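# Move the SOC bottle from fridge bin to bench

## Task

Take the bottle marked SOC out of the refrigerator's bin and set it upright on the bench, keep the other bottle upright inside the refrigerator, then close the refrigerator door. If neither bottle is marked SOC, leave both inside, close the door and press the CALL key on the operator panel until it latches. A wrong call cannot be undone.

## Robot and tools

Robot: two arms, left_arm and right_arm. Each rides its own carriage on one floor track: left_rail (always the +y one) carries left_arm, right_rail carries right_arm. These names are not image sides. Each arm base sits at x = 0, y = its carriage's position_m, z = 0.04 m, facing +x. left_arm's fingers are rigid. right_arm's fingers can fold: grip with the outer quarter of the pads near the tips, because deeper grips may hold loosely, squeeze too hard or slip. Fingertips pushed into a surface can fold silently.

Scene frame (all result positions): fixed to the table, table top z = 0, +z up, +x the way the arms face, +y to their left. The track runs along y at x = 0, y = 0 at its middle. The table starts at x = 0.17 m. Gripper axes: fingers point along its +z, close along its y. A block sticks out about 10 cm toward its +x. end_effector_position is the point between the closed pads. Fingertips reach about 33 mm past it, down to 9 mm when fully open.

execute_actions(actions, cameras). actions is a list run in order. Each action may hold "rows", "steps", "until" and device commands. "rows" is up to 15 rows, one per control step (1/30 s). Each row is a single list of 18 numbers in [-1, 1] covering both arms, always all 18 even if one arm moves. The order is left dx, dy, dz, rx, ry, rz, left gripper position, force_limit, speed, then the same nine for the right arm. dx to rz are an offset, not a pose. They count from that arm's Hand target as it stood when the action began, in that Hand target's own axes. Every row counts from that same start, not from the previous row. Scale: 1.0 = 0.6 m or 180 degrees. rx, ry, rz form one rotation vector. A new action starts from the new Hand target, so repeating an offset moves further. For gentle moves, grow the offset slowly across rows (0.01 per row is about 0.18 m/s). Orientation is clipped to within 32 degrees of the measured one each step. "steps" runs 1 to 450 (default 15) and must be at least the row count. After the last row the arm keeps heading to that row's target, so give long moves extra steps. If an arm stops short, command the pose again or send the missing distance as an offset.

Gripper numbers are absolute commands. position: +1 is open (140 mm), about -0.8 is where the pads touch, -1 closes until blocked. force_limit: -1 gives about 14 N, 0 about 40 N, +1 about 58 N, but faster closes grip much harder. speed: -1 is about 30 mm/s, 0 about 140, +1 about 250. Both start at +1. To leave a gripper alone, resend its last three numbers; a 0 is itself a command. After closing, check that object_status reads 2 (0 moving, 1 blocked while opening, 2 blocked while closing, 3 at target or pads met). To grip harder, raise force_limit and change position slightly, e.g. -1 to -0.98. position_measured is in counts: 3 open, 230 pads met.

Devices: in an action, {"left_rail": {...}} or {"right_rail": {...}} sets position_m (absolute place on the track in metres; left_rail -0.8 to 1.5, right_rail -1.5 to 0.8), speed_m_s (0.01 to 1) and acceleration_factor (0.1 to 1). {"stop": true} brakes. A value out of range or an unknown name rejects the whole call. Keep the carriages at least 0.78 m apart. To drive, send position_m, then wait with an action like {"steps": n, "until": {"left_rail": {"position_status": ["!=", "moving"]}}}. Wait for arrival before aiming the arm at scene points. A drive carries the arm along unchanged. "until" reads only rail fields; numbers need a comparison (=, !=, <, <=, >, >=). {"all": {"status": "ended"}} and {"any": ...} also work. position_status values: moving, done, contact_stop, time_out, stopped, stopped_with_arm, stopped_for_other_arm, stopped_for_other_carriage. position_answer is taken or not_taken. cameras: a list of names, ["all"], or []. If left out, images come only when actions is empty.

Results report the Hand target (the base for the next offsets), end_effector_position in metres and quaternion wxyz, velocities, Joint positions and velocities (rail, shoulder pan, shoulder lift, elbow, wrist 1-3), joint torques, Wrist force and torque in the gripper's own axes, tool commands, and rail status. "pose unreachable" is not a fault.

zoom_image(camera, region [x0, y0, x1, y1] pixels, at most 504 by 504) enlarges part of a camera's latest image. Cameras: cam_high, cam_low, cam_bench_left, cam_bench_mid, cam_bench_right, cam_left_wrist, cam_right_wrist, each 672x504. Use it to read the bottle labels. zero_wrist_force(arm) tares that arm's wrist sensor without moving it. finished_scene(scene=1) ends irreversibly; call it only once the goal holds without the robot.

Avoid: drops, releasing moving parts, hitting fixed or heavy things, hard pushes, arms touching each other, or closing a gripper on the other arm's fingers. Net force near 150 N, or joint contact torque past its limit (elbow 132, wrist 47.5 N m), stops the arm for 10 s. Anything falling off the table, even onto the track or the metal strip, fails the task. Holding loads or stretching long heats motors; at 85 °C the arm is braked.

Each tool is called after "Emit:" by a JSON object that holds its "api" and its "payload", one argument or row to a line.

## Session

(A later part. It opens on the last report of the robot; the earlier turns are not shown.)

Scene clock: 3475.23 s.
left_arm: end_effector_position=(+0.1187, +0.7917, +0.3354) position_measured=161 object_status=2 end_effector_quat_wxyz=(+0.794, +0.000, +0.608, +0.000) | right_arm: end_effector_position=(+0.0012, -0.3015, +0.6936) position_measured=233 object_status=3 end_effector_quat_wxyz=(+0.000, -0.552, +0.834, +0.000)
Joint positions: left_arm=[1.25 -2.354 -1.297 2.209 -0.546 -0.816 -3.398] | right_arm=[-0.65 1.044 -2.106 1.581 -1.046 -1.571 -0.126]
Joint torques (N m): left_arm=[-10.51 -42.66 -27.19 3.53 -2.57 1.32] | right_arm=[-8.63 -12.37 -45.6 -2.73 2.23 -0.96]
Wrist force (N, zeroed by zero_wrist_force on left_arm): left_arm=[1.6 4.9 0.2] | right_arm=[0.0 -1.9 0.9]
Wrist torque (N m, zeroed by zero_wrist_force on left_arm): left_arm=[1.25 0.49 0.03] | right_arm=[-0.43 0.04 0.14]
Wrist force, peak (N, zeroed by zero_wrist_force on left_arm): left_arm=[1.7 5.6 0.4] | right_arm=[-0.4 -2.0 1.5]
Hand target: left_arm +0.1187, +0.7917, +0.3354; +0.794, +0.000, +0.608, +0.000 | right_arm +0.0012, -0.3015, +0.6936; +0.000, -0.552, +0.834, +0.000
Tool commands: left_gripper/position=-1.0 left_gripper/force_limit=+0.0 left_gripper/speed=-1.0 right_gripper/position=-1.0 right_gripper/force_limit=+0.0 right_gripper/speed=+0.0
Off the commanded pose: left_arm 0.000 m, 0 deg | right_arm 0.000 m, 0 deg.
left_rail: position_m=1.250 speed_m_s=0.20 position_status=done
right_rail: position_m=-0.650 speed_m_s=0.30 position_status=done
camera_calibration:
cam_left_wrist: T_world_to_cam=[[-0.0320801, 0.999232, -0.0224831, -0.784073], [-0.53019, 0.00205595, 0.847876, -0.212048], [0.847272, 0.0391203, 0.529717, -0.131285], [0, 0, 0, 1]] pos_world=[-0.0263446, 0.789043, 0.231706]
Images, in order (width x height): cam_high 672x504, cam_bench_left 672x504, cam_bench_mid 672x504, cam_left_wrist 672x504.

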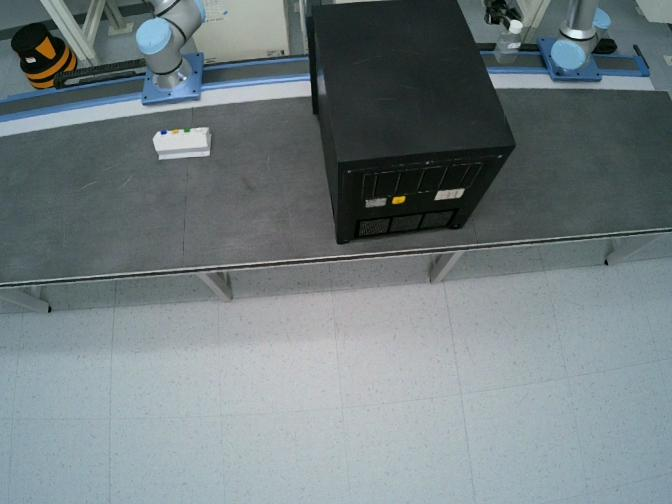

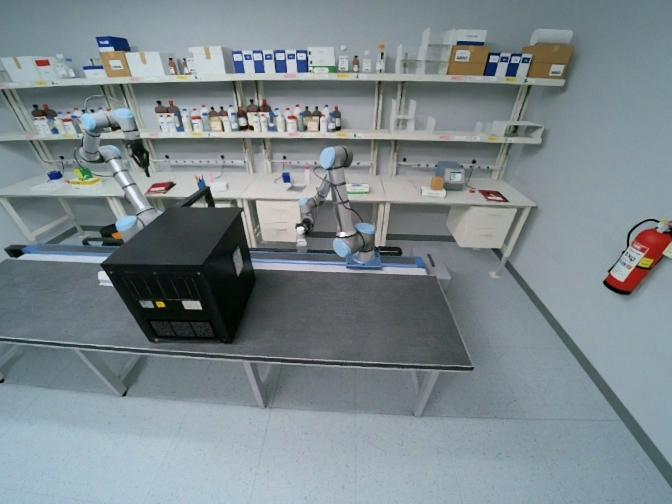

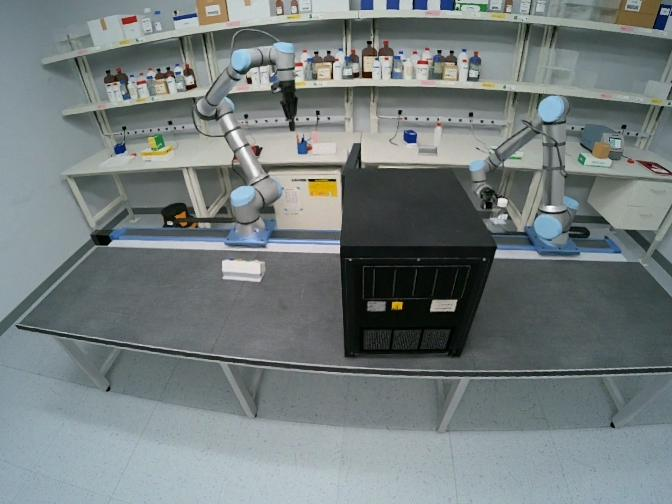

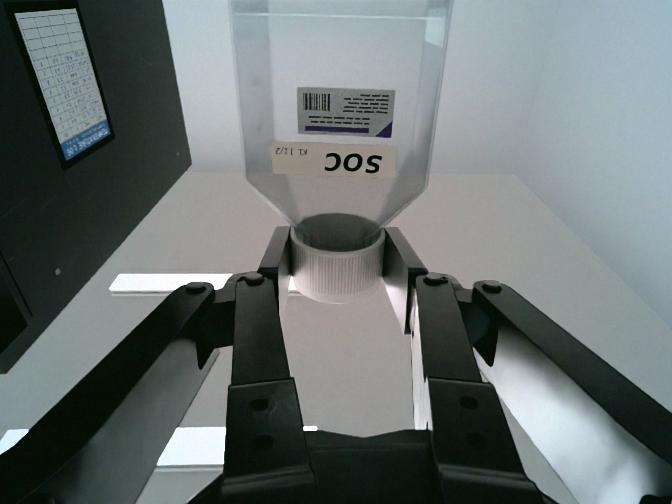

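Emit:
{"api": "zoom_image", "payload": {
  "camera": "cam_bench_left",
  "region": [260, 140, 400, 280]
}}

Emit:
{"api": "zoom_image", "payload": {
  "camera": "cam_bench_mid",
  "region": [450, 150, 550, 250]
}}

Emit:
{"api": "zoom_image", "payload": {
  "camera": "cam_high",
  "region": [460, 0, 560, 100]
}}

Scaled by 3.600 from the camera's 672x504 image, which has a finer 960x720 frame.

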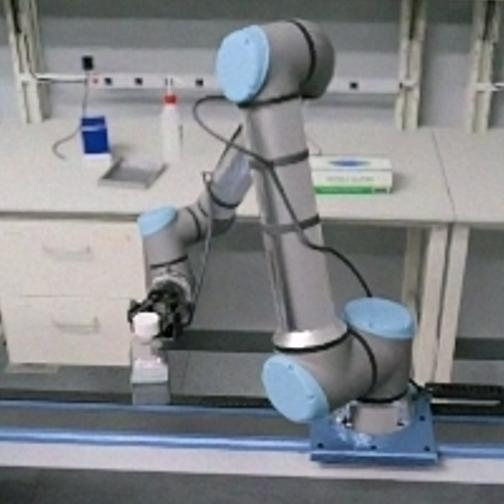

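Scaled by 5.040 from the camera's 672x504 image, which has a finer 960x720 frame.

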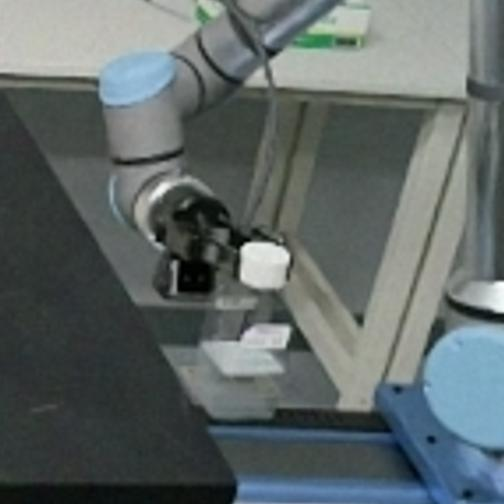

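Scaled by 5.040 from the camera's 672x504 image, which has a finer 960x720 frame.

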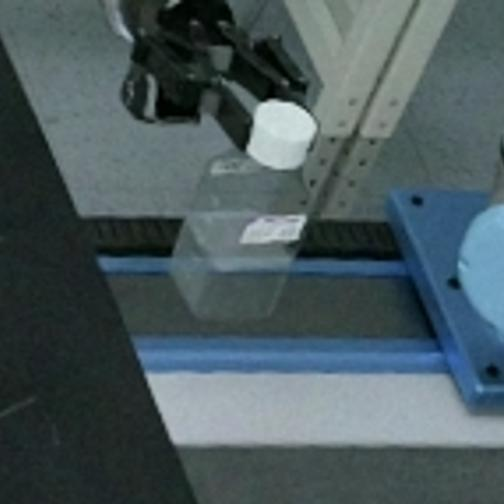

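Emit:
{"api": "zoom_image", "payload": {
  "camera": "cam_left_wrist",
  "region": [220, 0, 460, 320]
}}

Scaled by 1.575 from the camera's 672x504 image, which has a finer 960x720 frame.

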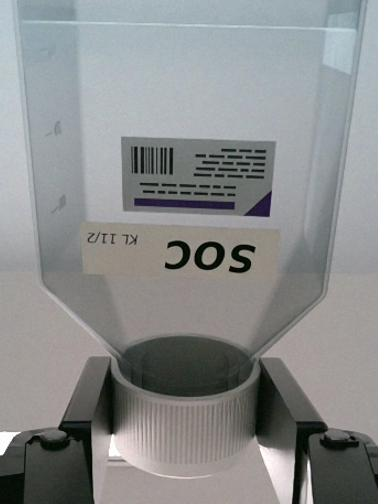

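Emit:
{"api": "execute_actions", "payload": {
  "actions": [
    {"rows": [[0,0,0,-0.0268,0,0.00719,-1,0,-1, 0,0,0,0,0,0,-1,0,0]], "steps": 12},
    {"rows": [[0,0,0,-0.0268,0,0.00719,-1,0,-1, 0,0,0,0,0,0,-1,0,0]], "steps": 12},
    {"rows": [[0,0,0,-0.0268,0,0.00719,-1,0,-1, 0,0,0,0,0,0,-1,0,0]], "steps": 12},
    {"rows": [[0,0,0,-0.0268,0,0.00719,-1,0,-1, 0,0,0,0,0,0,-1,0,0]], "steps": 20},
    {"rows": [[0,0,0,0,0.0278,0,-1,0,-1, 0,0,0,0,0,0,-1,0,0]], "steps": 15},
    {"rows": [[0,0,0,0,0.0278,0,-1,0,-1, 0,0,0,0,0,0,-1,0,0]], "steps": 15},
    {"rows": [[0,0,0,0,0.0278,0,-1,0,-1, 0,0,0,0,0,0,-1,0,0]], "steps": 25}
  ],
  "cameras": ["cam_left_wrist", "cam_bench_left"]
}}

Emit:
{"api": "zoom_image", "payload": {
  "camera": "cam_left_wrist",
  "region": [220, 0, 460, 320]
}}

Scene clock: 3579.70 s.
left_arm: end_effector_position=(+0.1187, +0.7917, +0.3354) position_measured=161 object_status=2 end_effector_quat_wxyz=(+0.697, -0.122, +0.696, +0.122) | right_arm: end_effector_position=(+0.0012, -0.3015, +0.6936) position_measured=233 object_status=3 end_effector_quat_wxyz=(+0.000, -0.552, +0.834, +0.000)
Joint positions: left_arm=[1.25 -2.198 -1.338 2.024 -0.684 -0.976 -3.143] | right_arm=[-0.65 1.044 -2.106 1.581 -1.046 -1.571 -0.126]
Joint torques (N m): left_arm=[7.86 -61.62 -22.52 1.81 -2.83 1.45] | right_arm=[-9.48 -11.98 -46.43 -2.88 2.16 -1.01]
Wrist force (N, zeroed by zero_wrist_force on left_arm): left_arm=[1.4 4.8 1.0] | right_arm=[0.1 -1.7 1.1]
Wrist torque (N m, zeroed by zero_wrist_force on left_arm): left_arm=[1.12 0.49 0.02] | right_arm=[-0.38 0.01 0.14]
Wrist force, peak (N, zeroed by zero_wrist_force on left_arm): left_arm=[9.8 5.9 1.1] | right_arm=[-0.2 -2.1 1.2]
Hand target: left_arm +0.1187, +0.7917, +0.3354; +0.697, -0.122, +0.696, +0.122 | right_arm +0.0012, -0.3015, +0.6936; +0.000, -0.552, +0.834, +0.000
Off the commanded pose: left_arm 0.000 m, 0 deg | right_arm 0.000 m, 0 deg.
left_rail: position_m=1.250 speed_m_s=0.20 position_status=done
right_rail: position_m=-0.650 speed_m_s=0.30 position_status=done
camera_calibration:
cam_left_wrist: T_world_to_cam=[[-0.376029, 0.926507, -0.0136883, -0.688631], [-0.275675, -0.0977564, 0.956267, -0.199564], [0.88465, 0.363358, 0.292174, -0.312803], [0, 0, 0, 1]] pos_world=[-0.0372389, 0.732172, 0.272803]
Images, in order (width x height): cam_bench_left 672x504, cam_left_wrist 672x504.

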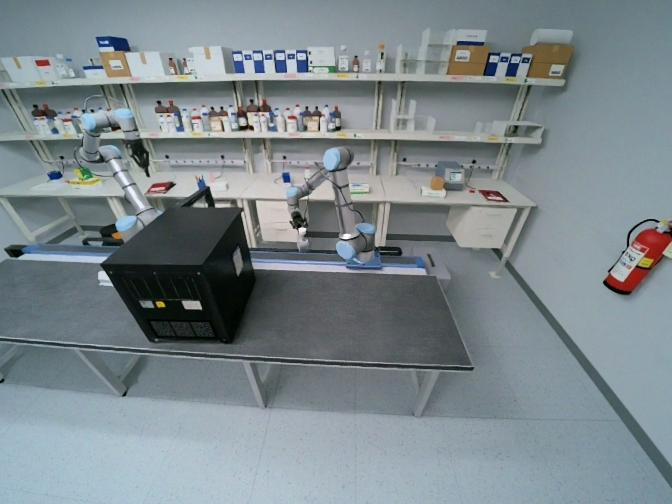

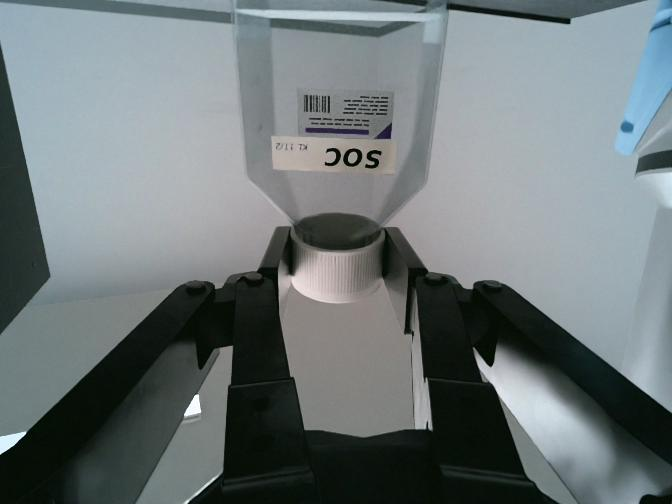

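Scaled by 1.575 from the camera's 672x504 image, which has a finer 960x720 frame.

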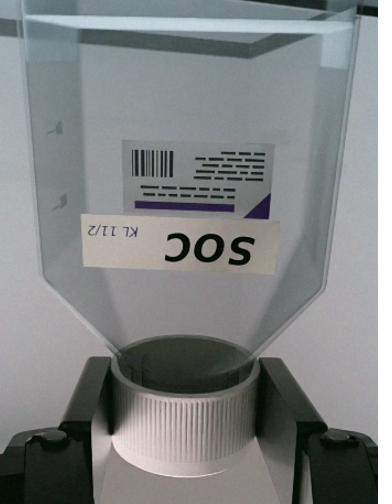

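Emit:
{"api": "execute_actions", "payload": {
  "actions": [
    {"rows": [[0.0192,-0.0082,0.0518,0,0,0,-1,0,-1, 0,0,0,0,0,0,-1,0,0]], "steps": 8},
    {"rows": [[0.0192,-0.0082,0.0518,0,0,0,-1,0,-1, 0,0,0,0,0,0,-1,0,0]], "steps": 8},
    {"rows": [[0.0192,-0.0082,0.0518,0,0,0,-1,0,-1, 0,0,0,0,0,0,-1,0,0]], "steps": 8},
    {"rows": [[0.0192,-0.0082,0.0518,0,0,0,-1,0,-1, 0,0,0,0,0,0,-1,0,0]], "steps": 8},
    {"rows": [[0.0192,-0.0082,0.0518,0,0,0,-1,0,-1, 0,0,0,0,0,0,-1,0,0]], "steps": 8},
    {"rows": [[0.0192,-0.0082,0.0518,0,0,0,-1,0,-1, 0,0,0,0,0,0,-1,0,0]], "steps": 8},
    {"rows": [[0.0192,-0.0082,0.0518,0,0,0,-1,0,-1, 0,0,0,0,0,0,-1,0,0]], "steps": 8},
    {"rows": [[0.0192,-0.0082,0.0518,0,0,0,-1,0,-1, 0,0,0,0,0,0,-1,0,0]], "steps": 8},
    {"rows": [[0.0192,-0.0082,0.0518,0,0,0,-1,0,-1, 0,0,0,0,0,0,-1,0,0]], "steps": 8},
    {"rows": [[0.0192,-0.0082,0.0518,0,0,0,-1,0,-1, 0,0,0,0,0,0,-1,0,0]], "steps": 30}
  ],
  "cameras": ["cam_left_wrist", "cam_bench_left", "cam_high"]
}}

Emit:
{"api": "zoom_image", "payload": {
  "camera": "cam_bench_left",
  "region": [260, 180, 400, 320]
}}

Emit:
{"api": "zoom_image", "payload": {
  "camera": "cam_high",
  "region": [500, 20, 640, 160]
}}

Emit:
{"api": "zoom_image", "payload": {
  "camera": "cam_left_wrist",
  "region": [220, 0, 460, 320]
}}

Scene clock: 3606.03 s.
left_arm: end_effector_position=(+0.4278, +0.8515, +0.2207) position_measured=161 object_status=2 end_effector_quat_wxyz=(+0.697, -0.122, +0.696, +0.122) | right_arm: end_effector_position=(+0.0012, -0.3015, +0.6936) position_measured=233 object_status=3 end_effector_quat_wxyz=(+0.000, -0.552, +0.834, +0.000)
Joint positions: left_arm=[1.25 -1.702 -1.289 2.253 -0.96 -0.48 -3.145] | right_arm=[-0.65 1.044 -2.106 1.581 -1.046 -1.571 -0.126]
Joint torques (N m): left_arm=[7.96 -36.44 -34.14 -0.17 3.24 0.76] | right_arm=[-7.55 -13.36 -46.96 -2.97 2.11 -1.02]
Wrist force (N, zeroed by zero_wrist_force on left_arm): left_arm=[1.3 4.7 0.5] | right_arm=[-0.4 -1.3 1.2]
Wrist torque (N m, zeroed by zero_wrist_force on left_arm): left_arm=[1.11 0.53 0.19] | right_arm=[-0.30 0.11 0.14]
Wrist force, peak (N, zeroed by zero_wrist_force on left_arm): left_arm=[-3.8 6.1 -15.3] | right_arm=[-0.1 -2.0 1.1]
Hand target: left_arm +0.4278, +0.8515, +0.2207; +0.697, -0.122, +0.696, +0.122 | right_arm +0.0012, -0.3015, +0.6936; +0.000, -0.552, +0.834, +0.000
Off the commanded pose: left_arm 0.000 m, 0 deg | right_arm 0.000 m, 0 deg.
left_rail: position_m=1.250 speed_m_s=0.20 position_status=done
right_rail: position_m=-0.650 speed_m_s=0.30 position_status=done
camera_calibration:
cam_left_wrist: T_world_to_cam=[[-0.37603, 0.926506, -0.013688, -0.629376], [-0.27559, -0.0977225, 0.956295, 0.00121865], [0.884676, 0.363368, 0.292082, -0.574436], [0, 0, 0, 1]] pos_world=[0.271861, 0.791972, 0.158002]
Images, in order (width x height): cam_high 672x504, cam_bench_left 672x504, cam_left_wrist 672x504.

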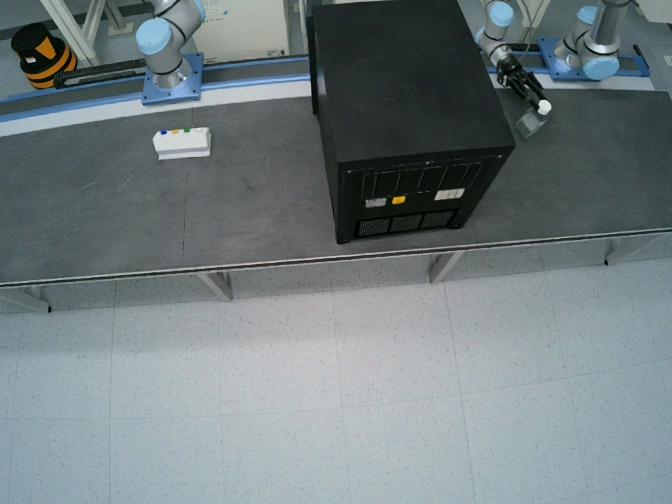

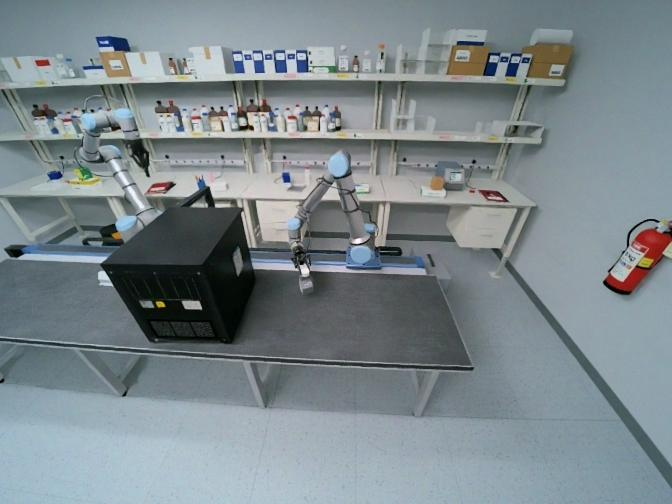

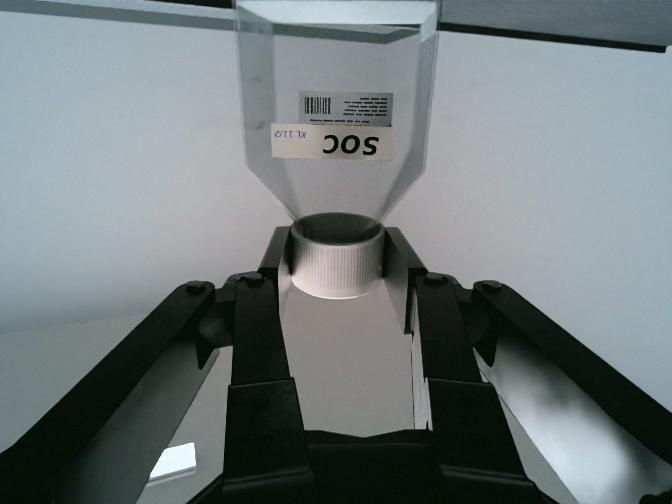

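Scaled by 3.600 from the camera's 672x504 image, which has a finer 960x720 frame.

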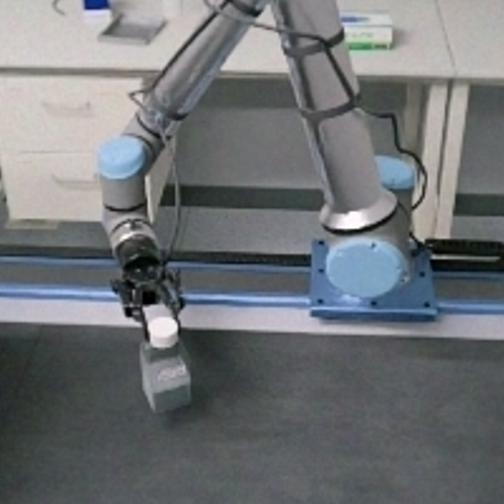

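Scaled by 3.600 from the camera's 672x504 image, which has a finer 960x720 frame.

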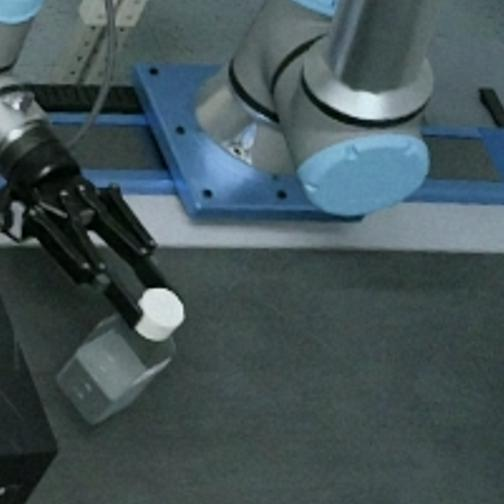

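Scaled by 1.575 from the camera's 672x504 image, which has a finer 960x720 frame.

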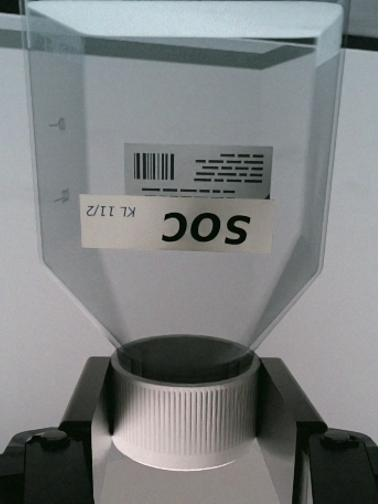

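Emit:
{"api": "execute_actions", "payload": {
  "actions": [
    {"rows": [[0.0208,0,0,0,0,0,-1,0,-1, 0,0,0,0,0,0,-1,0,0]], "steps": 10},
    {"rows": [[0.0208,0,0,0,0,0,-1,0,-1, 0,0,0,0,0,0,-1,0,0]], "steps": 10},
    {"rows": [[0.0208,0,0,0,0,0,-1,0,-1, 0,0,0,0,0,0,-1,0,0]], "steps": 10},
    {"rows": [[0.0208,0,0,0,0,0,-1,0,-1, 0,0,0,0,0,0,-1,0,0]], "steps": 25}
  ]
}}

Scene clock: 3651.03 s.
left_arm: end_effector_position=(+0.4278, +0.8515, +0.1707) position_measured=161 object_status=2 end_effector_quat_wxyz=(+0.697, -0.122, +0.696, +0.122) | right_arm: end_effector_position=(+0.0012, -0.3015, +0.6936) position_measured=233 object_status=3 end_effector_quat_wxyz=(+0.000, -0.552, +0.834, +0.000)
Joint positions: left_arm=[1.25 -1.702 -1.199 2.27 -1.067 -0.479 -3.145] | right_arm=[-0.65 1.044 -2.106 1.581 -1.046 -1.571 -0.126]
Joint torques (N m): left_arm=[7.92 -39.16 -9.55 0.16 2.94 1.5] | right_arm=[-9.42 -13.91 -48.36 -2.79 1.79 -0.84]
Wrist force (N, zeroed by zero_wrist_force on left_arm): left_arm=[1.5 4.6 0.5] | right_arm=[-0.2 -1.4 0.7]
Wrist torque (N m, zeroed by zero_wrist_force on left_arm): left_arm=[1.07 0.51 0.18] | right_arm=[-0.31 0.07 0.14]
Wrist force, peak (N, zeroed by zero_wrist_force on left_arm): left_arm=[3.8 6.4 0.0] | right_arm=[0.2 -1.9 1.3]
Hand target: left_arm +0.4278, +0.8515, +0.1707; +0.697, -0.122, +0.696, +0.122 | right_arm +0.0012, -0.3015, +0.6936; +0.000, -0.552, +0.834, +0.000
Off the commanded pose: left_arm 0.000 m, 0 deg | right_arm 0.000 m, 0 deg.
left_rail: position_m=1.250 speed_m_s=0.20 position_status=done
right_rail: position_m=-0.650 speed_m_s=0.30 position_status=done

Emit:
{"api": "execute_actions", "payload": {
  "actions": [
    {"rows": [[0.0083,0,0,0,0,0,-1,0,-1, 0,0,0,0,0,0,-1,0,0]], "steps": 10},
    {"rows": [[0.0083,0,0,0,0,0,-1,0,-1, 0,0,0,0,0,0,-1,0,0]], "steps": 16}
  ]
}}

Emit:
{"api": "execute_actions", "payload": {
  "actions": [
    {"rows": [[0.0083,0,0,0,0,0,-1,0,-1, 0,0,0,0,0,0,-1,0,0]], "steps": 14}
  ]
}}

Emit:
{"api": "execute_actions", "payload": {
  "actions": [
    {"rows": [[0.0083,0,0,0,0,0,-1,0,-1, 0,0,0,0,0,0,-1,0,0]], "steps": 14}
  ]
}}

Scene clock: 3663.30 s.
left_arm: end_effector_position=(+0.4278, +0.8516, +0.1608) position_measured=161 object_status=2 end_effector_quat_wxyz=(+0.697, -0.122, +0.696, +0.122) | right_arm: end_effector_position=(+0.0012, -0.3015, +0.6936) position_measured=233 object_status=3 end_effector_quat_wxyz=(+0.000, -0.552, +0.834, +0.000)
Joint positions: left_arm=[1.25 -1.702 -1.181 2.272 -1.089 -0.479 -3.145] | right_arm=[-0.65 1.044 -2.106 1.581 -1.046 -1.571 -0.126]
Joint torques (N m): left_arm=[9.16 -32.78 -7.07 -4.78 3.12 -0.65] | right_arm=[-8.92 -13.15 -48.43 -3.07 2.09 -0.85]
Wrist force (N, zeroed by zero_wrist_force on left_arm): left_arm=[-23.8 8.1 -3.1] | right_arm=[-0.5 -1.4 1.1]
Wrist torque (N m, zeroed by zero_wrist_force on left_arm): left_arm=[1.01 0.01 0.13] | right_arm=[-0.32 0.13 0.14]
Wrist force, peak (N, zeroed by zero_wrist_force on left_arm): left_arm=[-24.5 8.2 -3.4] | right_arm=[0.0 -1.9 1.3]
Hand target: left_arm +0.4278, +0.8516, +0.1608; +0.697, -0.122, +0.696, +0.122 | right_arm +0.0012, -0.3015, +0.6936; +0.000, -0.552, +0.834, +0.000
Off the commanded pose: left_arm 0.000 m, 0 deg | right_arm 0.000 m, 0 deg.
left_rail: position_m=1.250 speed_m_s=0.20 position_status=done
right_rail: position_m=-0.650 speed_m_s=0.30 position_status=done

Scene clock: 3663.97 s.
left_arm: end_effector_position=(+0.4279, +0.8516, +0.1558) position_measured=161 object_status=2 end_effector_quat_wxyz=(+0.697, -0.122, +0.696, +0.122) | right_arm: end_effector_position=(+0.0012, -0.3015, +0.6936) position_measured=233 object_status=3 end_effector_quat_wxyz=(+0.000, -0.552, +0.834, +0.000)
Joint positions: left_arm=[1.25 -1.702 -1.171 2.273 -1.099 -0.479 -3.145] | right_arm=[-0.65 1.044 -2.106 1.581 -1.046 -1.571 -0.126]
Joint torques (N m): left_arm=[9.13 -14.84 0.6 -13.78 3.14 0.27] | right_arm=[-8.4 -12.91 -48.39 -3.04 1.88 -0.69]
Wrist force (N, zeroed by zero_wrist_force on left_arm): left_arm=[-81.1 10.3 -14.1] | right_arm=[0.0 -1.4 0.8]
Wrist torque (N m, zeroed by zero_wrist_force on left_arm): left_arm=[0.96 -0.60 -0.69] | right_arm=[-0.31 0.03 0.14]
Wrist force, peak (N, zeroed by zero_wrist_force on left_arm): left_arm=[-81.1 10.3 -14.1] | right_arm=[-0.1 -1.6 1.3]
Hand target: left_arm +0.4279, +0.8516, +0.1558; +0.697, -0.122, +0.696, +0.122 | right_arm +0.0012, -0.3015, +0.6936; +0.000, -0.552, +0.834, +0.000
Off the commanded pose: left_arm 0.000 m, 0 deg | right_arm 0.000 m, 0 deg.
left_rail: position_m=1.250 speed_m_s=0.20 position_status=done
right_rail: position_m=-0.650 speed_m_s=0.30 position_status=done

Scene clock: 3674.10 s.
left_arm: end_effector_position=(+0.4279, +0.8526, +0.1558) position_measured=161 object_status=2 end_effector_quat_wxyz=(+0.698, -0.120, +0.695, +0.126) | right_arm: end_effector_position=(+0.0012, -0.3015, +0.6936) position_measured=233 object_status=3 end_effector_quat_wxyz=(+0.000, -0.552, +0.834, +0.000)
Joint positions: left_arm=[1.25 -1.702 -1.168 2.274 -1.093 -0.48 -3.145] | right_arm=[-0.65 1.044 -2.106 1.581 -1.046 -1.571 -0.126]
Joint torques (N m): left_arm=[-4 -49.54 -17 0.86 -0.07 -0.3] | right_arm=[-9.04 -13.04 -49.46 -3.09 1.92 -0.36]
Wrist force (N, zeroed by zero_wrist_force on left_arm): left_arm=[-29.9 -0.8 -6.3] | right_arm=[-0.3 -1.5 1.2]
Wrist torque (N m, zeroed by zero_wrist_force on left_arm): left_arm=[1.44 0.15 -1.34] | right_arm=[-0.33 0.09 0.14]
Wrist force, peak (N, zeroed by zero_wrist_force on left_arm): left_arm=[-143.1 17.1 -27.4] | right_arm=[-0.6 -1.9 1.3]
Hand target: left_arm +0.4279, +0.8526, +0.1558; +0.698, -0.120, +0.695, +0.126 (not the last commanded pose) | right_arm +0.0012, -0.3015, +0.6936; +0.000, -0.552, +0.834, +0.000
Tool commands: left_gripper/position=-1.0 left_gripper/force_limit=+0.003922 left_gripper/speed=-1.0 right_gripper/position=-1.0 right_gripper/force_limit=+0.0 right_gripper/speed=+0.0
Off the commanded pose: left_arm 0.005 m, 1 deg | right_arm 0.000 m, 0 deg.
FORCE FAULT: contact force on the left arm reached its limit, and that arm stopped for 10 seconds. The contact can be on any part of that arm, not only on its tool. That arm's remaining commands of this call were not run. That arm's target is now where it stood when the stop ended, not its last command. That arm accepts commands again.
left_rail: position_m=1.250 speed_m_s=0.20 position_status=done
right_rail: position_m=-0.650 speed_m_s=0.30 position_status=done

Emit:
{"api": "execute_actions", "payload": {
  "actions": [],
  "cameras": ["cam_left_wrist", "cam_bench_left", "cam_high"]
}}

Emit:
{"api": "zoom_image", "payload": {
  "camera": "cam_left_wrist",
  "region": [220, 0, 460, 320]
}}

Emit:
{"api": "zoom_image", "payload": {
  "camera": "cam_bench_left",
  "region": [260, 180, 400, 320]
}}

Emit:
{"api": "zoom_image", "payload": {
  "camera": "cam_high",
  "region": [500, 20, 640, 160]
}}

Scene clock: 3689.43 s.
left_arm: end_effector_position=(+0.4279, +0.8526, +0.1558) position_measured=161 object_status=2 end_effector_quat_wxyz=(+0.698, -0.120, +0.695, +0.126) | right_arm: end_effector_position=(+0.0012, -0.3015, +0.6936) position_measured=233 object_status=3 end_effector_quat_wxyz=(+0.000, -0.552, +0.834, +0.000)
Joint positions: left_arm=[1.25 -1.702 -1.168 2.274 -1.093 -0.48 -3.145] | right_arm=[-0.65 1.044 -2.106 1.581 -1.046 -1.571 -0.126]
Joint velocities: within noise
Joint torques (N m): left_arm=[-4.26 -47.03 -17.81 -2.11 0.26 -0.24] | right_arm=[-7.97 -11.79 -49.23 -3.14 1.95 -0.83]
Wrist force (N, zeroed by zero_wrist_force on left_arm): left_arm=[-30.8 -0.2 -6.2] | right_arm=[-0.1 -1.0 1.1]
Wrist torque (N m, zeroed by zero_wrist_force on left_arm): left_arm=[1.49 0.19 -1.35] | right_arm=[-0.22 0.04 0.14]
Wrist force, peak (N, zeroed by zero_wrist_force on left_arm): left_arm=[-31.3 -0.1 -6.4] | right_arm=[-0.1 -2.0 1.4]
Hand target: left_arm +0.4279, +0.8526, +0.1558; +0.698, -0.120, +0.695, +0.126 (not the last commanded pose) | right_arm +0.0012, -0.3015, +0.6936; +0.000, -0.552, +0.834, +0.000
Tool commands: left_gripper/position=-1.0 left_gripper/force_limit=+0.003922 left_gripper/speed=-1.0 right_gripper/position=-1.0 right_gripper/force_limit=+0.0 right_gripper/speed=+0.0
Off the commanded pose: left_arm 0.005 m, 1 deg | right_arm 0.000 m, 0 deg.
left_rail: position_m=1.250 speed_m_s=0.20 position_status=done
right_rail: position_m=-0.650 speed_m_s=0.30 position_status=done
camera_calibration:
cam_left_wrist: T_world_to_cam=[[-0.376187, 0.926524, -0.00600867, -0.63226], [-0.276737, -0.106167, 0.955063, 0.071221], [0.884251, 0.360945, 0.296342, -0.554364], [0, 0, 0, 1]] pos_world=[0.272058, 0.793461, 0.092462]
Images, in order (width x height): cam_high 672x504, cam_bench_left 672x504, cam_left_wrist 672x504.

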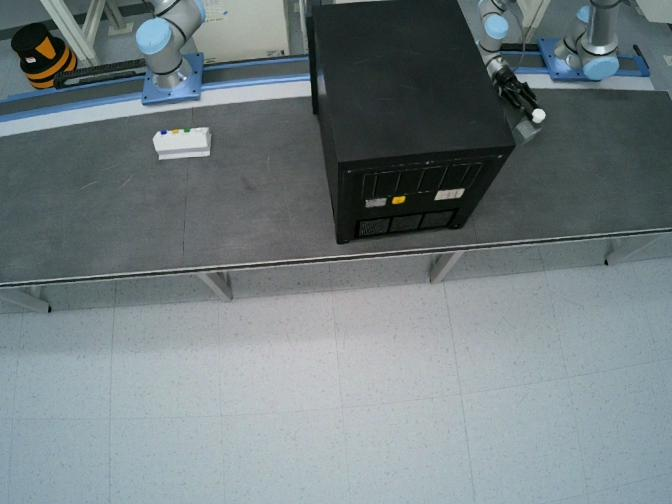

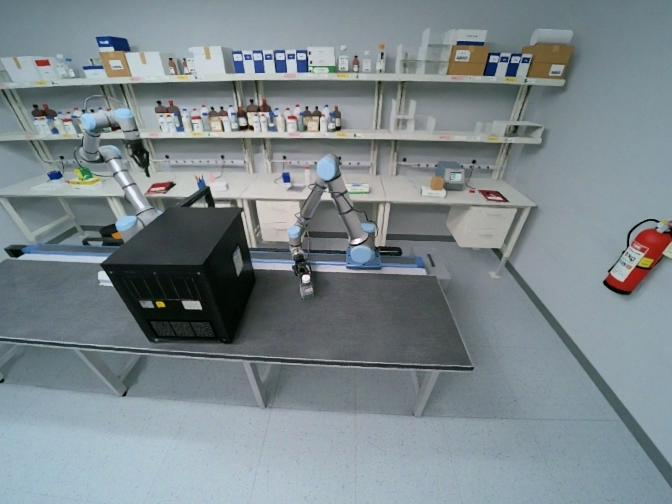

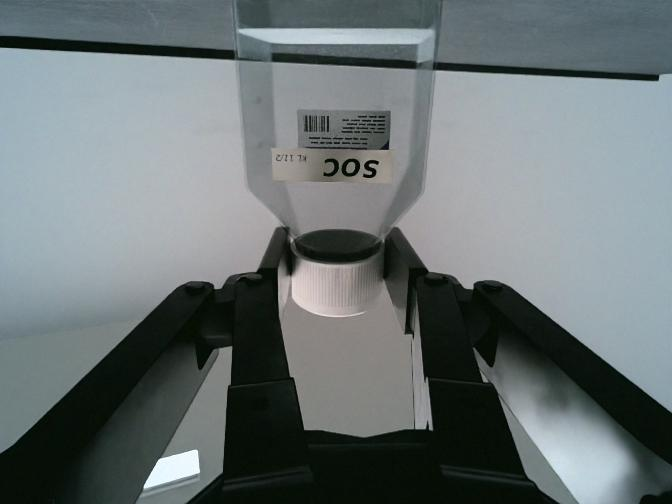

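Scaled by 1.575 from the camera's 672x504 image, which has a finer 960x720 frame.

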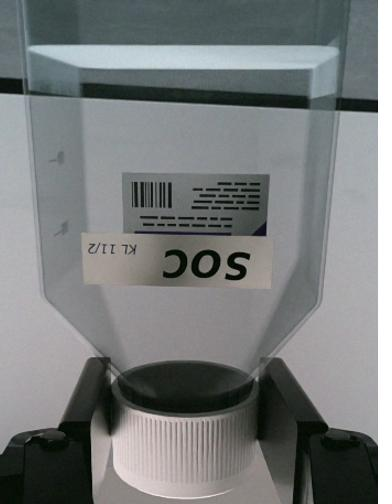

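Scaled by 3.600 from the camera's 672x504 image, which has a finer 960x720 frame.

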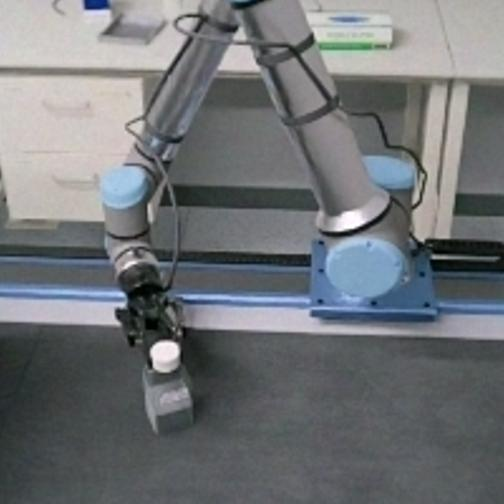

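Scaled by 3.600 from the camera's 672x504 image, which has a finer 960x720 frame.

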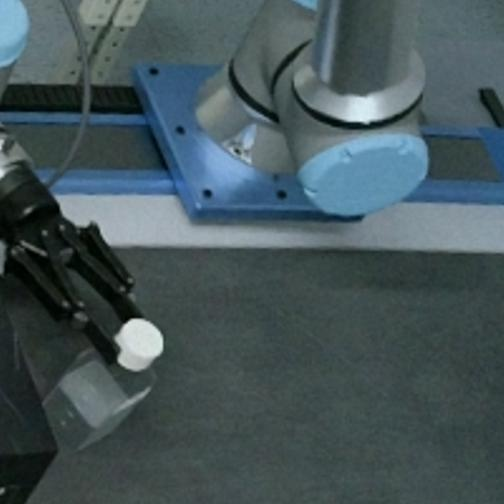

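Emit:
{"api": "execute_actions", "payload": {
  "actions": [
    {"rows": [[-0.005,0,0,0,0,0,-1,0.003922,-1, 0,0,0,0,0,0,-1,0,0]], "steps": 20}
  ]
}}

Scene clock: 3702.43 s.
left_arm: end_effector_position=(+0.4279, +0.8526, +0.1588) position_measured=161 object_status=2 end_effector_quat_wxyz=(+0.698, -0.120, +0.695, +0.126) | right_arm: end_effector_position=(+0.0012, -0.3015, +0.6936) position_measured=233 object_status=3 end_effector_quat_wxyz=(+0.000, -0.552, +0.834, +0.000)
Joint positions: left_arm=[1.25 -1.702 -1.174 2.273 -1.087 -0.48 -3.145] | right_arm=[-0.65 1.044 -2.106 1.581 -1.046 -1.571 -0.126]
Joint torques (N m): left_arm=[-7.82 -62.12 -29.01 4.23 -0.24 0.74] | right_arm=[-9.2 -13.54 -48.89 -3.15 1.95 -0.62]
Wrist force (N, zeroed by zero_wrist_force on left_arm): left_arm=[-0.6 -1.2 5.0] | right_arm=[-0.1 -1.5 1.0]
Wrist torque (N m, zeroed by zero_wrist_force on left_arm): left_arm=[-0.22 0.98 0.17] | right_arm=[-0.33 0.04 0.14]
Wrist force, peak (N, zeroed by zero_wrist_force on left_arm): left_arm=[-31.4 -0.4 -6.2] | right_arm=[-0.4 -2.0 1.5]
Hand target: left_arm +0.4279, +0.8526, +0.1588; +0.698, -0.120, +0.695, +0.126 | right_arm +0.0012, -0.3015, +0.6936; +0.000, -0.552, +0.834, +0.000
Off the commanded pose: left_arm 0.000 m, 0 deg | right_arm 0.000 m, 0 deg.
left_rail: position_m=1.250 speed_m_s=0.20 position_status=done
right_rail: position_m=-0.650 speed_m_s=0.30 position_status=done

Emit:
{"api": "execute_actions", "payload": {
  "actions": [],
  "cameras": ["cam_left_wrist", "cam_bench_left"]
}}

Emit:
{"api": "zoom_image", "payload": {
  "camera": "cam_left_wrist",
  "region": [220, 0, 460, 320]
}}

Emit:
{"api": "zoom_image", "payload": {
  "camera": "cam_bench_left",
  "region": [280, 260, 340, 320]
}}

Scene clock: 3714.00 s.
left_arm: end_effector_position=(+0.4279, +0.8525, +0.1588) position_measured=161 object_status=2 end_effector_quat_wxyz=(+0.698, -0.120, +0.695, +0.126) | right_arm: end_effector_position=(+0.0012, -0.3015, +0.6936) position_measured=233 object_status=3 end_effector_quat_wxyz=(+0.000, -0.552, +0.834, +0.000)
Joint positions: left_arm=[1.25 -1.702 -1.174 2.273 -1.087 -0.48 -3.145] | right_arm=[-0.65 1.044 -2.106 1.581 -1.046 -1.571 -0.126]
Joint velocities: within noise
Joint torques (N m): left_arm=[-16.59 -61.79 -27.55 3.62 -2.42 1.18] | right_arm=[-7.4 -13.39 -49.88 -3.09 1.8 -0.78]
Wrist force (N, zeroed by zero_wrist_force on left_arm): left_arm=[-0.8 -1.0 5.2] | right_arm=[-0.2 -1.1 1.1]
Wrist torque (N m, zeroed by zero_wrist_force on left_arm): left_arm=[-0.18 1.01 0.17] | right_arm=[-0.25 0.06 0.14]
Wrist force, peak (N, zeroed by zero_wrist_force on left_arm): left_arm=[-0.8 -1.2 5.6] | right_arm=[-0.2 -2.1 1.0]
Hand target: left_arm +0.4279, +0.8525, +0.1588; +0.698, -0.120, +0.695, +0.126 | right_arm +0.0012, -0.3015, +0.6936; +0.000, -0.552, +0.834, +0.000
Tool commands: left_gripper/position=-1.0 left_gripper/force_limit=+0.003922 left_gripper/speed=-1.0 right_gripper/position=-1.0 right_gripper/force_limit=+0.0 right_gripper/speed=+0.0
Off the commanded pose: left_arm 0.000 m, 0 deg | right_arm 0.000 m, 0 deg.
left_rail: position_m=1.250 speed_m_s=0.20 position_status=done
right_rail: position_m=-0.650 speed_m_s=0.30 position_status=done
camera_calibration:
cam_left_wrist: T_world_to_cam=[[-0.376187, 0.926524, -0.00600867, -0.632242], [-0.276737, -0.106167, 0.955063, 0.0683558], [0.884251, 0.360945, 0.296342, -0.555253], [0, 0, 0, 1]] pos_world=[0.272058, 0.793461, 0.095462]
Images, in order (width x height): cam_bench_left 672x504, cam_left_wrist 672x504.

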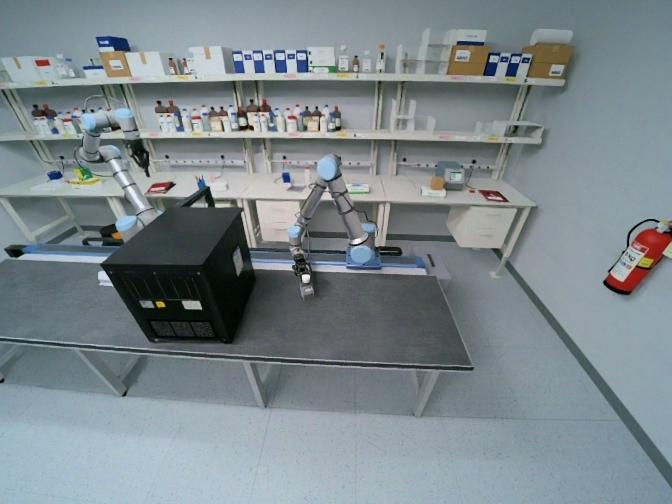

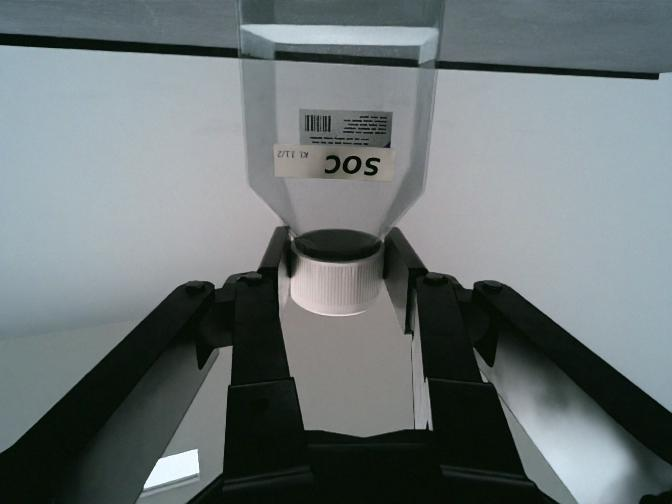

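Scaled by 1.575 from the camera's 672x504 image, which has a finer 960x720 frame.

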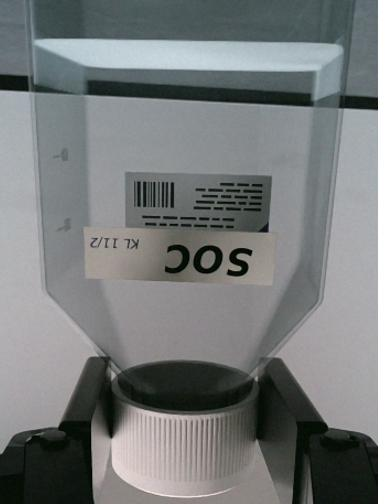

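Scaled by 8.400 from the camera's 672x504 image, which has a finer 960x720 frame.

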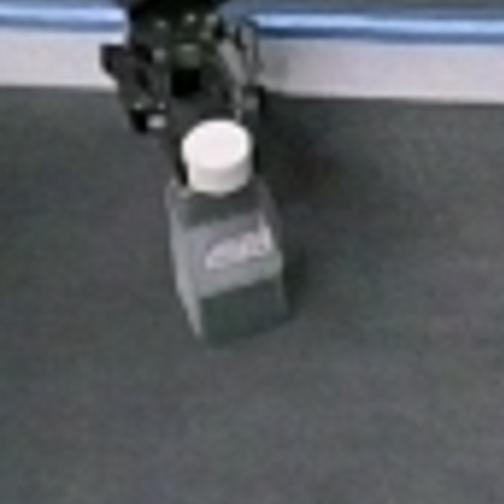

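Emit:
{"api": "execute_actions", "payload": {
  "actions": [
    {"rows": [[0.00105,0,-0.0059,0,0,0,-1,0.003922,-1, 0,0,0,0,0,0,-1,0,0]], "steps": 15}
  ]
}}

Scene clock: 3755.43 s.
left_arm: end_effector_position=(+0.4246, +0.8513, +0.1581) position_measured=161 object_status=2 end_effector_quat_wxyz=(+0.698, -0.120, +0.695, +0.126) | right_arm: end_effector_position=(+0.0012, -0.3015, +0.6936) position_measured=233 object_status=3 end_effector_quat_wxyz=(+0.000, -0.552, +0.834, +0.000)
Joint positions: left_arm=[1.25 -1.708 -1.172 2.272 -1.088 -0.486 -3.144] | right_arm=[-0.65 1.044 -2.106 1.581 -1.046 -1.571 -0.126]
Joint torques (N m): left_arm=[-16.92 -40.69 -29.08 0.03 -3.18 1.5] | right_arm=[-7.37 -12.1 -49.64 -3.1 2.03 -0.28]
Wrist force (N, zeroed by zero_wrist_force on left_arm): left_arm=[-0.7 -1.0 4.8] | right_arm=[-0.4 -1.6 0.7]
Wrist torque (N m, zeroed by zero_wrist_force on left_arm): left_arm=[-0.16 1.01 0.14] | right_arm=[-0.36 0.11 0.14]
Wrist force, peak (N, zeroed by zero_wrist_force on left_arm): left_arm=[-0.9 -0.7 6.7] | right_arm=[-0.5 -1.9 1.4]
Hand target: left_arm +0.4246, +0.8513, +0.1581; +0.698, -0.120, +0.695, +0.126 | right_arm +0.0012, -0.3015, +0.6936; +0.000, -0.552, +0.834, +0.000
Off the commanded pose: left_arm 0.000 m, 0 deg | right_arm 0.000 m, 0 deg.
left_rail: position_m=1.250 speed_m_s=0.20 position_status=done
right_rail: position_m=-0.650 speed_m_s=0.30 position_status=done

Emit:
{"api": "execute_actions", "payload": {
  "actions": [
    {"rows": [[-0.0083,0,0,0,0,0,-1,0.003922,-1, 0,0,0,0,0,0,-1,0,0]], "steps": 15},
    {"rows": [[-0.0083,0,0,0,0,0,-1,0.003922,-1, 0,0,0,0,0,0,-1,0,0]], "steps": 20}
  ]
}}

Scene clock: 3764.47 s.
left_arm: end_effector_position=(+0.4246, +0.8513, +0.1681) position_measured=161 object_status=2 end_effector_quat_wxyz=(+0.698, -0.120, +0.695, +0.126) | right_arm: end_effector_position=(+0.0012, -0.3015, +0.6936) position_measured=233 object_status=3 end_effector_quat_wxyz=(+0.000, -0.552, +0.834, +0.000)
Joint positions: left_arm=[1.25 -1.708 -1.191 2.27 -1.067 -0.486 -3.144] | right_arm=[-0.65 1.044 -2.106 1.581 -1.046 -1.571 -0.126]
Joint torques (N m): left_arm=[-15.53 -60.47 -29.73 4.2 -2.7 -1.15] | right_arm=[-8.15 -12.78 -49.16 -3.38 1.77 -0.61]
Wrist force (N, zeroed by zero_wrist_force on left_arm): left_arm=[-1.1 -1.2 5.0] | right_arm=[0.0 -1.3 1.5]
Wrist torque (N m, zeroed by zero_wrist_force on left_arm): left_arm=[-0.21 1.07 0.12] | right_arm=[-0.30 0.03 0.14]
Wrist force, peak (N, zeroed by zero_wrist_force on left_arm): left_arm=[-1.6 -2.0 5.2] | right_arm=[0.0 -2.0 1.2]
Hand target: left_arm +0.4246, +0.8513, +0.1681; +0.698, -0.120, +0.695, +0.126 | right_arm +0.0012, -0.3015, +0.6936; +0.000, -0.552, +0.834, +0.000
Off the commanded pose: left_arm 0.000 m, 0 deg | right_arm 0.000 m, 0 deg.
left_rail: position_m=1.250 speed_m_s=0.20 position_status=done
right_rail: position_m=-0.650 speed_m_s=0.30 position_status=done

Emit:
{"api": "zero_wrist_force", "payload": {
  "arm": "left_arm"
}}

Emit:
{"api": "execute_actions", "payload": {
  "actions": [
    {"rows": [[0.0117,0,0,0,0,0,-1,0.003922,-1, 0,0,0,0,0,0,-1,0,0]], "steps": 25}
  ]
}}

Wrist force sensor zeroed.

Scene clock: 3776.40 s.
left_arm: end_effector_position=(+0.4246, +0.8513, +0.1611) position_measured=161 object_status=2 end_effector_quat_wxyz=(+0.698, -0.120, +0.695, +0.126) | right_arm: end_effector_position=(+0.0012, -0.3015, +0.6936) position_measured=233 object_status=3 end_effector_quat_wxyz=(+0.000, -0.552, +0.834, +0.000)
Joint positions: left_arm=[1.25 -1.708 -1.178 2.271 -1.082 -0.486 -3.144] | right_arm=[-0.65 1.044 -2.106 1.581 -1.046 -1.571 -0.126]
Joint torques (N m): left_arm=[-2.98 -40.18 -8.37 -0.14 0.38 0.84] | right_arm=[-8.18 -12.8 -49.59 -3.02 1.78 -0.45]
Wrist force (N, zeroed by zero_wrist_force on left_arm): left_arm=[0.2 0.1 0.3] | right_arm=[-0.2 -1.5 1.3]
Wrist torque (N m, zeroed by zero_wrist_force on left_arm): left_arm=[0.03 -0.02 0.00] | right_arm=[-0.32 0.06 0.14]
Wrist force, peak (N, zeroed by zero_wrist_force on left_arm): left_arm=[-3.3 -0.3 0.4] | right_arm=[0.3 -2.2 0.8]
Hand target: left_arm +0.4246, +0.8513, +0.1611; +0.698, -0.120, +0.695, +0.126 | right_arm +0.0012, -0.3015, +0.6936; +0.000, -0.552, +0.834, +0.000
Off the commanded pose: left_arm 0.000 m, 0 deg | right_arm 0.000 m, 0 deg.
left_rail: position_m=1.250 speed_m_s=0.20 position_status=done
right_rail: position_m=-0.650 speed_m_s=0.30 position_status=done

Emit:
{"api": "execute_actions", "payload": {
  "actions": [
    {"rows": [[0.0025,0,0,0,0,0,-1,0.003922,-1, 0,0,0,0,0,0,-1,0,0]], "steps": 15}
  ]
}}

Scene clock: 3782.10 s.
left_arm: end_effector_position=(+0.4246, +0.8513, +0.1596) position_measured=161 object_status=2 end_effector_quat_wxyz=(+0.698, -0.120, +0.695, +0.126) | right_arm: end_effector_position=(+0.0012, -0.3015, +0.6936) position_measured=233 object_status=3 end_effector_quat_wxyz=(+0.000, -0.552, +0.834, +0.000)
Joint positions: left_arm=[1.25 -1.708 -1.175 2.272 -1.085 -0.486 -3.144] | right_arm=[-0.65 1.044 -2.106 1.581 -1.046 -1.571 -0.126]
Joint torques (N m): left_arm=[6.97 -41.11 -8.19 0.05 2.07 0.55] | right_arm=[-8.42 -12.77 -50.16 -3 1.77 -0.5]
Wrist force (N, zeroed by zero_wrist_force on left_arm): left_arm=[0.3 -0.3 0.3] | right_arm=[0.1 -1.4 1.5]
Wrist torque (N m, zeroed by zero_wrist_force on left_arm): left_arm=[-0.06 -0.05 0.00] | right_arm=[-0.30 0.01 0.14]
Wrist force, peak (N, zeroed by zero_wrist_force on left_arm): left_arm=[0.7 0.3 0.4] | right_arm=[-0.2 -2.0 1.1]
Hand target: left_arm +0.4246, +0.8513, +0.1596; +0.698, -0.120, +0.695, +0.126 | right_arm +0.0012, -0.3015, +0.6936; +0.000, -0.552, +0.834, +0.000
Off the commanded pose: left_arm 0.000 m, 0 deg | right_arm 0.000 m, 0 deg.
left_rail: position_m=1.250 speed_m_s=0.20 position_status=done
right_rail: position_m=-0.650 speed_m_s=0.30 position_status=done

Emit:
{"api": "execute_actions", "payload": {
  "actions": [
    {"rows": [[0.0025,0,0,0,0,0,-1,0.003922,-1, 0,0,0,0,0,0,-1,0,0]], "steps": 15}
  ]
}}

Scene clock: 3786.87 s.
left_arm: end_effector_position=(+0.4246, +0.8513, +0.1581) position_measured=161 object_status=2 end_effector_quat_wxyz=(+0.698, -0.120, +0.695, +0.126) | right_arm: end_effector_position=(+0.0012, -0.3015, +0.6936) position_measured=233 object_status=3 end_effector_quat_wxyz=(+0.000, -0.552, +0.834, +0.000)
Joint positions: left_arm=[1.25 -1.708 -1.172 2.272 -1.088 -0.486 -3.144] | right_arm=[-0.65 1.044 -2.106 1.581 -1.046 -1.571 -0.126]
Joint torques (N m): left_arm=[4.29 -40.47 -8.18 -0.2 1.95 0.35] | right_arm=[-8.35 -11.55 -49.42 -3.01 2.23 -0.18]
Wrist force (N, zeroed by zero_wrist_force on left_arm): left_arm=[0.3 0.1 -0.1] | right_arm=[-0.2 -1.3 0.9]
Wrist torque (N m, zeroed by zero_wrist_force on left_arm): left_arm=[0.02 -0.06 0.00] | right_arm=[-0.28 0.07 0.13]
Wrist force, peak (N, zeroed by zero_wrist_force on left_arm): left_arm=[0.8 0.2 -0.3] | right_arm=[-0.4 -1.7 1.5]
Hand target: left_arm +0.4246, +0.8513, +0.1581; +0.698, -0.120, +0.695, +0.126 | right_arm +0.0012, -0.3015, +0.6936; +0.000, -0.552, +0.834, +0.000
Off the commanded pose: left_arm 0.000 m, 0 deg | right_arm 0.000 m, 0 deg.
left_rail: position_m=1.250 speed_m_s=0.20 position_status=done
right_rail: position_m=-0.650 speed_m_s=0.30 position_status=done

Emit:
{"api": "execute_actions", "payload": {
  "actions": [
    {"rows": [[0.0017,0,-0.0025,0,0,0,-1,0.003922,-1, 0,0,0,0,0,0,-1,0,0]], "steps": 15}
  ]
}}

Scene clock: 3794.10 s.
left_arm: end_effector_position=(+0.4232, +0.8509, +0.1570) position_measured=161 object_status=2 end_effector_quat_wxyz=(+0.698, -0.120, +0.695, +0.126) | right_arm: end_effector_position=(+0.0012, -0.3015, +0.6936) position_measured=233 object_status=3 end_effector_quat_wxyz=(+0.000, -0.552, +0.834, +0.000)
Joint positions: left_arm=[1.25 -1.711 -1.17 2.272 -1.09 -0.489 -3.144] | right_arm=[-0.65 1.044 -2.106 1.581 -1.046 -1.571 -0.126]
Joint torques (N m): left_arm=[-16.17 -40.48 -28.48 -0.31 -2.92 1.46] | right_arm=[-8.13 -11.1 -49.41 -3.15 1.72 -0.52]
Wrist force (N, zeroed by zero_wrist_force on left_arm): left_arm=[0.4 0.2 0.6] | right_arm=[0.0 -1.8 1.1]
Wrist torque (N m, zeroed by zero_wrist_force on left_arm): left_arm=[0.04 -0.08 0.00] | right_arm=[-0.40 0.03 0.14]
Wrist force, peak (N, zeroed by zero_wrist_force on left_arm): left_arm=[0.7 0.6 -0.2] | right_arm=[0.1 -1.8 1.3]
Hand target: left_arm +0.4232, +0.8508, +0.1570; +0.698, -0.120, +0.695, +0.126 | right_arm +0.0012, -0.3015, +0.6936; +0.000, -0.552, +0.834, +0.000
Off the commanded pose: left_arm 0.000 m, 0 deg | right_arm 0.000 m, 0 deg.
left_rail: position_m=1.250 speed_m_s=0.20 position_status=done
right_rail: position_m=-0.650 speed_m_s=0.30 position_status=done

Emit:
{"api": "execute_actions", "payload": {
  "actions": [
    {"rows": [[0.0017,0,-0.0017,0,0,0,-1,0.003922,-1, 0,0,0,0,0,0,-1,0,0]], "steps": 15}
  ]
}}

Scene clock: 3801.17 s.
left_arm: end_effector_position=(+0.4222, +0.8505, +0.1560) position_measured=161 object_status=2 end_effector_quat_wxyz=(+0.698, -0.120, +0.695, +0.126) | right_arm: end_effector_position=(+0.0012, -0.3015, +0.6936) position_measured=233 object_status=3 end_effector_quat_wxyz=(+0.000, -0.552, +0.834, +0.000)
Joint positions: left_arm=[1.25 -1.713 -1.168 2.272 -1.092 -0.49 -3.144] | right_arm=[-0.65 1.044 -2.106 1.581 -1.046 -1.571 -0.126]
Joint torques (N m): left_arm=[-15.2 -34.56 -25.89 -3.72 -2.01 1.68] | right_arm=[-7.1 -13.21 -49.79 -2.74 1.91 0]
Wrist force (N, zeroed by zero_wrist_force on left_arm): left_arm=[-19.5 2.7 -3.6] | right_arm=[0.0 -1.7 1.4]
Wrist torque (N m, zeroed by zero_wrist_force on left_arm): left_arm=[-0.10 -0.30 -0.05] | right_arm=[-0.38 0.02 0.15]
Wrist force, peak (N, zeroed by zero_wrist_force on left_arm): left_arm=[-20.1 3.0 -3.7] | right_arm=[0.0 -1.7 1.7]
Hand target: left_arm +0.4222, +0.8505, +0.1560; +0.698, -0.120, +0.695, +0.126 | right_arm +0.0012, -0.3015, +0.6936; +0.000, -0.552, +0.834, +0.000
Off the commanded pose: left_arm 0.000 m, 0 deg | right_arm 0.000 m, 0 deg.
left_rail: position_m=1.250 speed_m_s=0.20 position_status=done
right_rail: position_m=-0.650 speed_m_s=0.30 position_status=done


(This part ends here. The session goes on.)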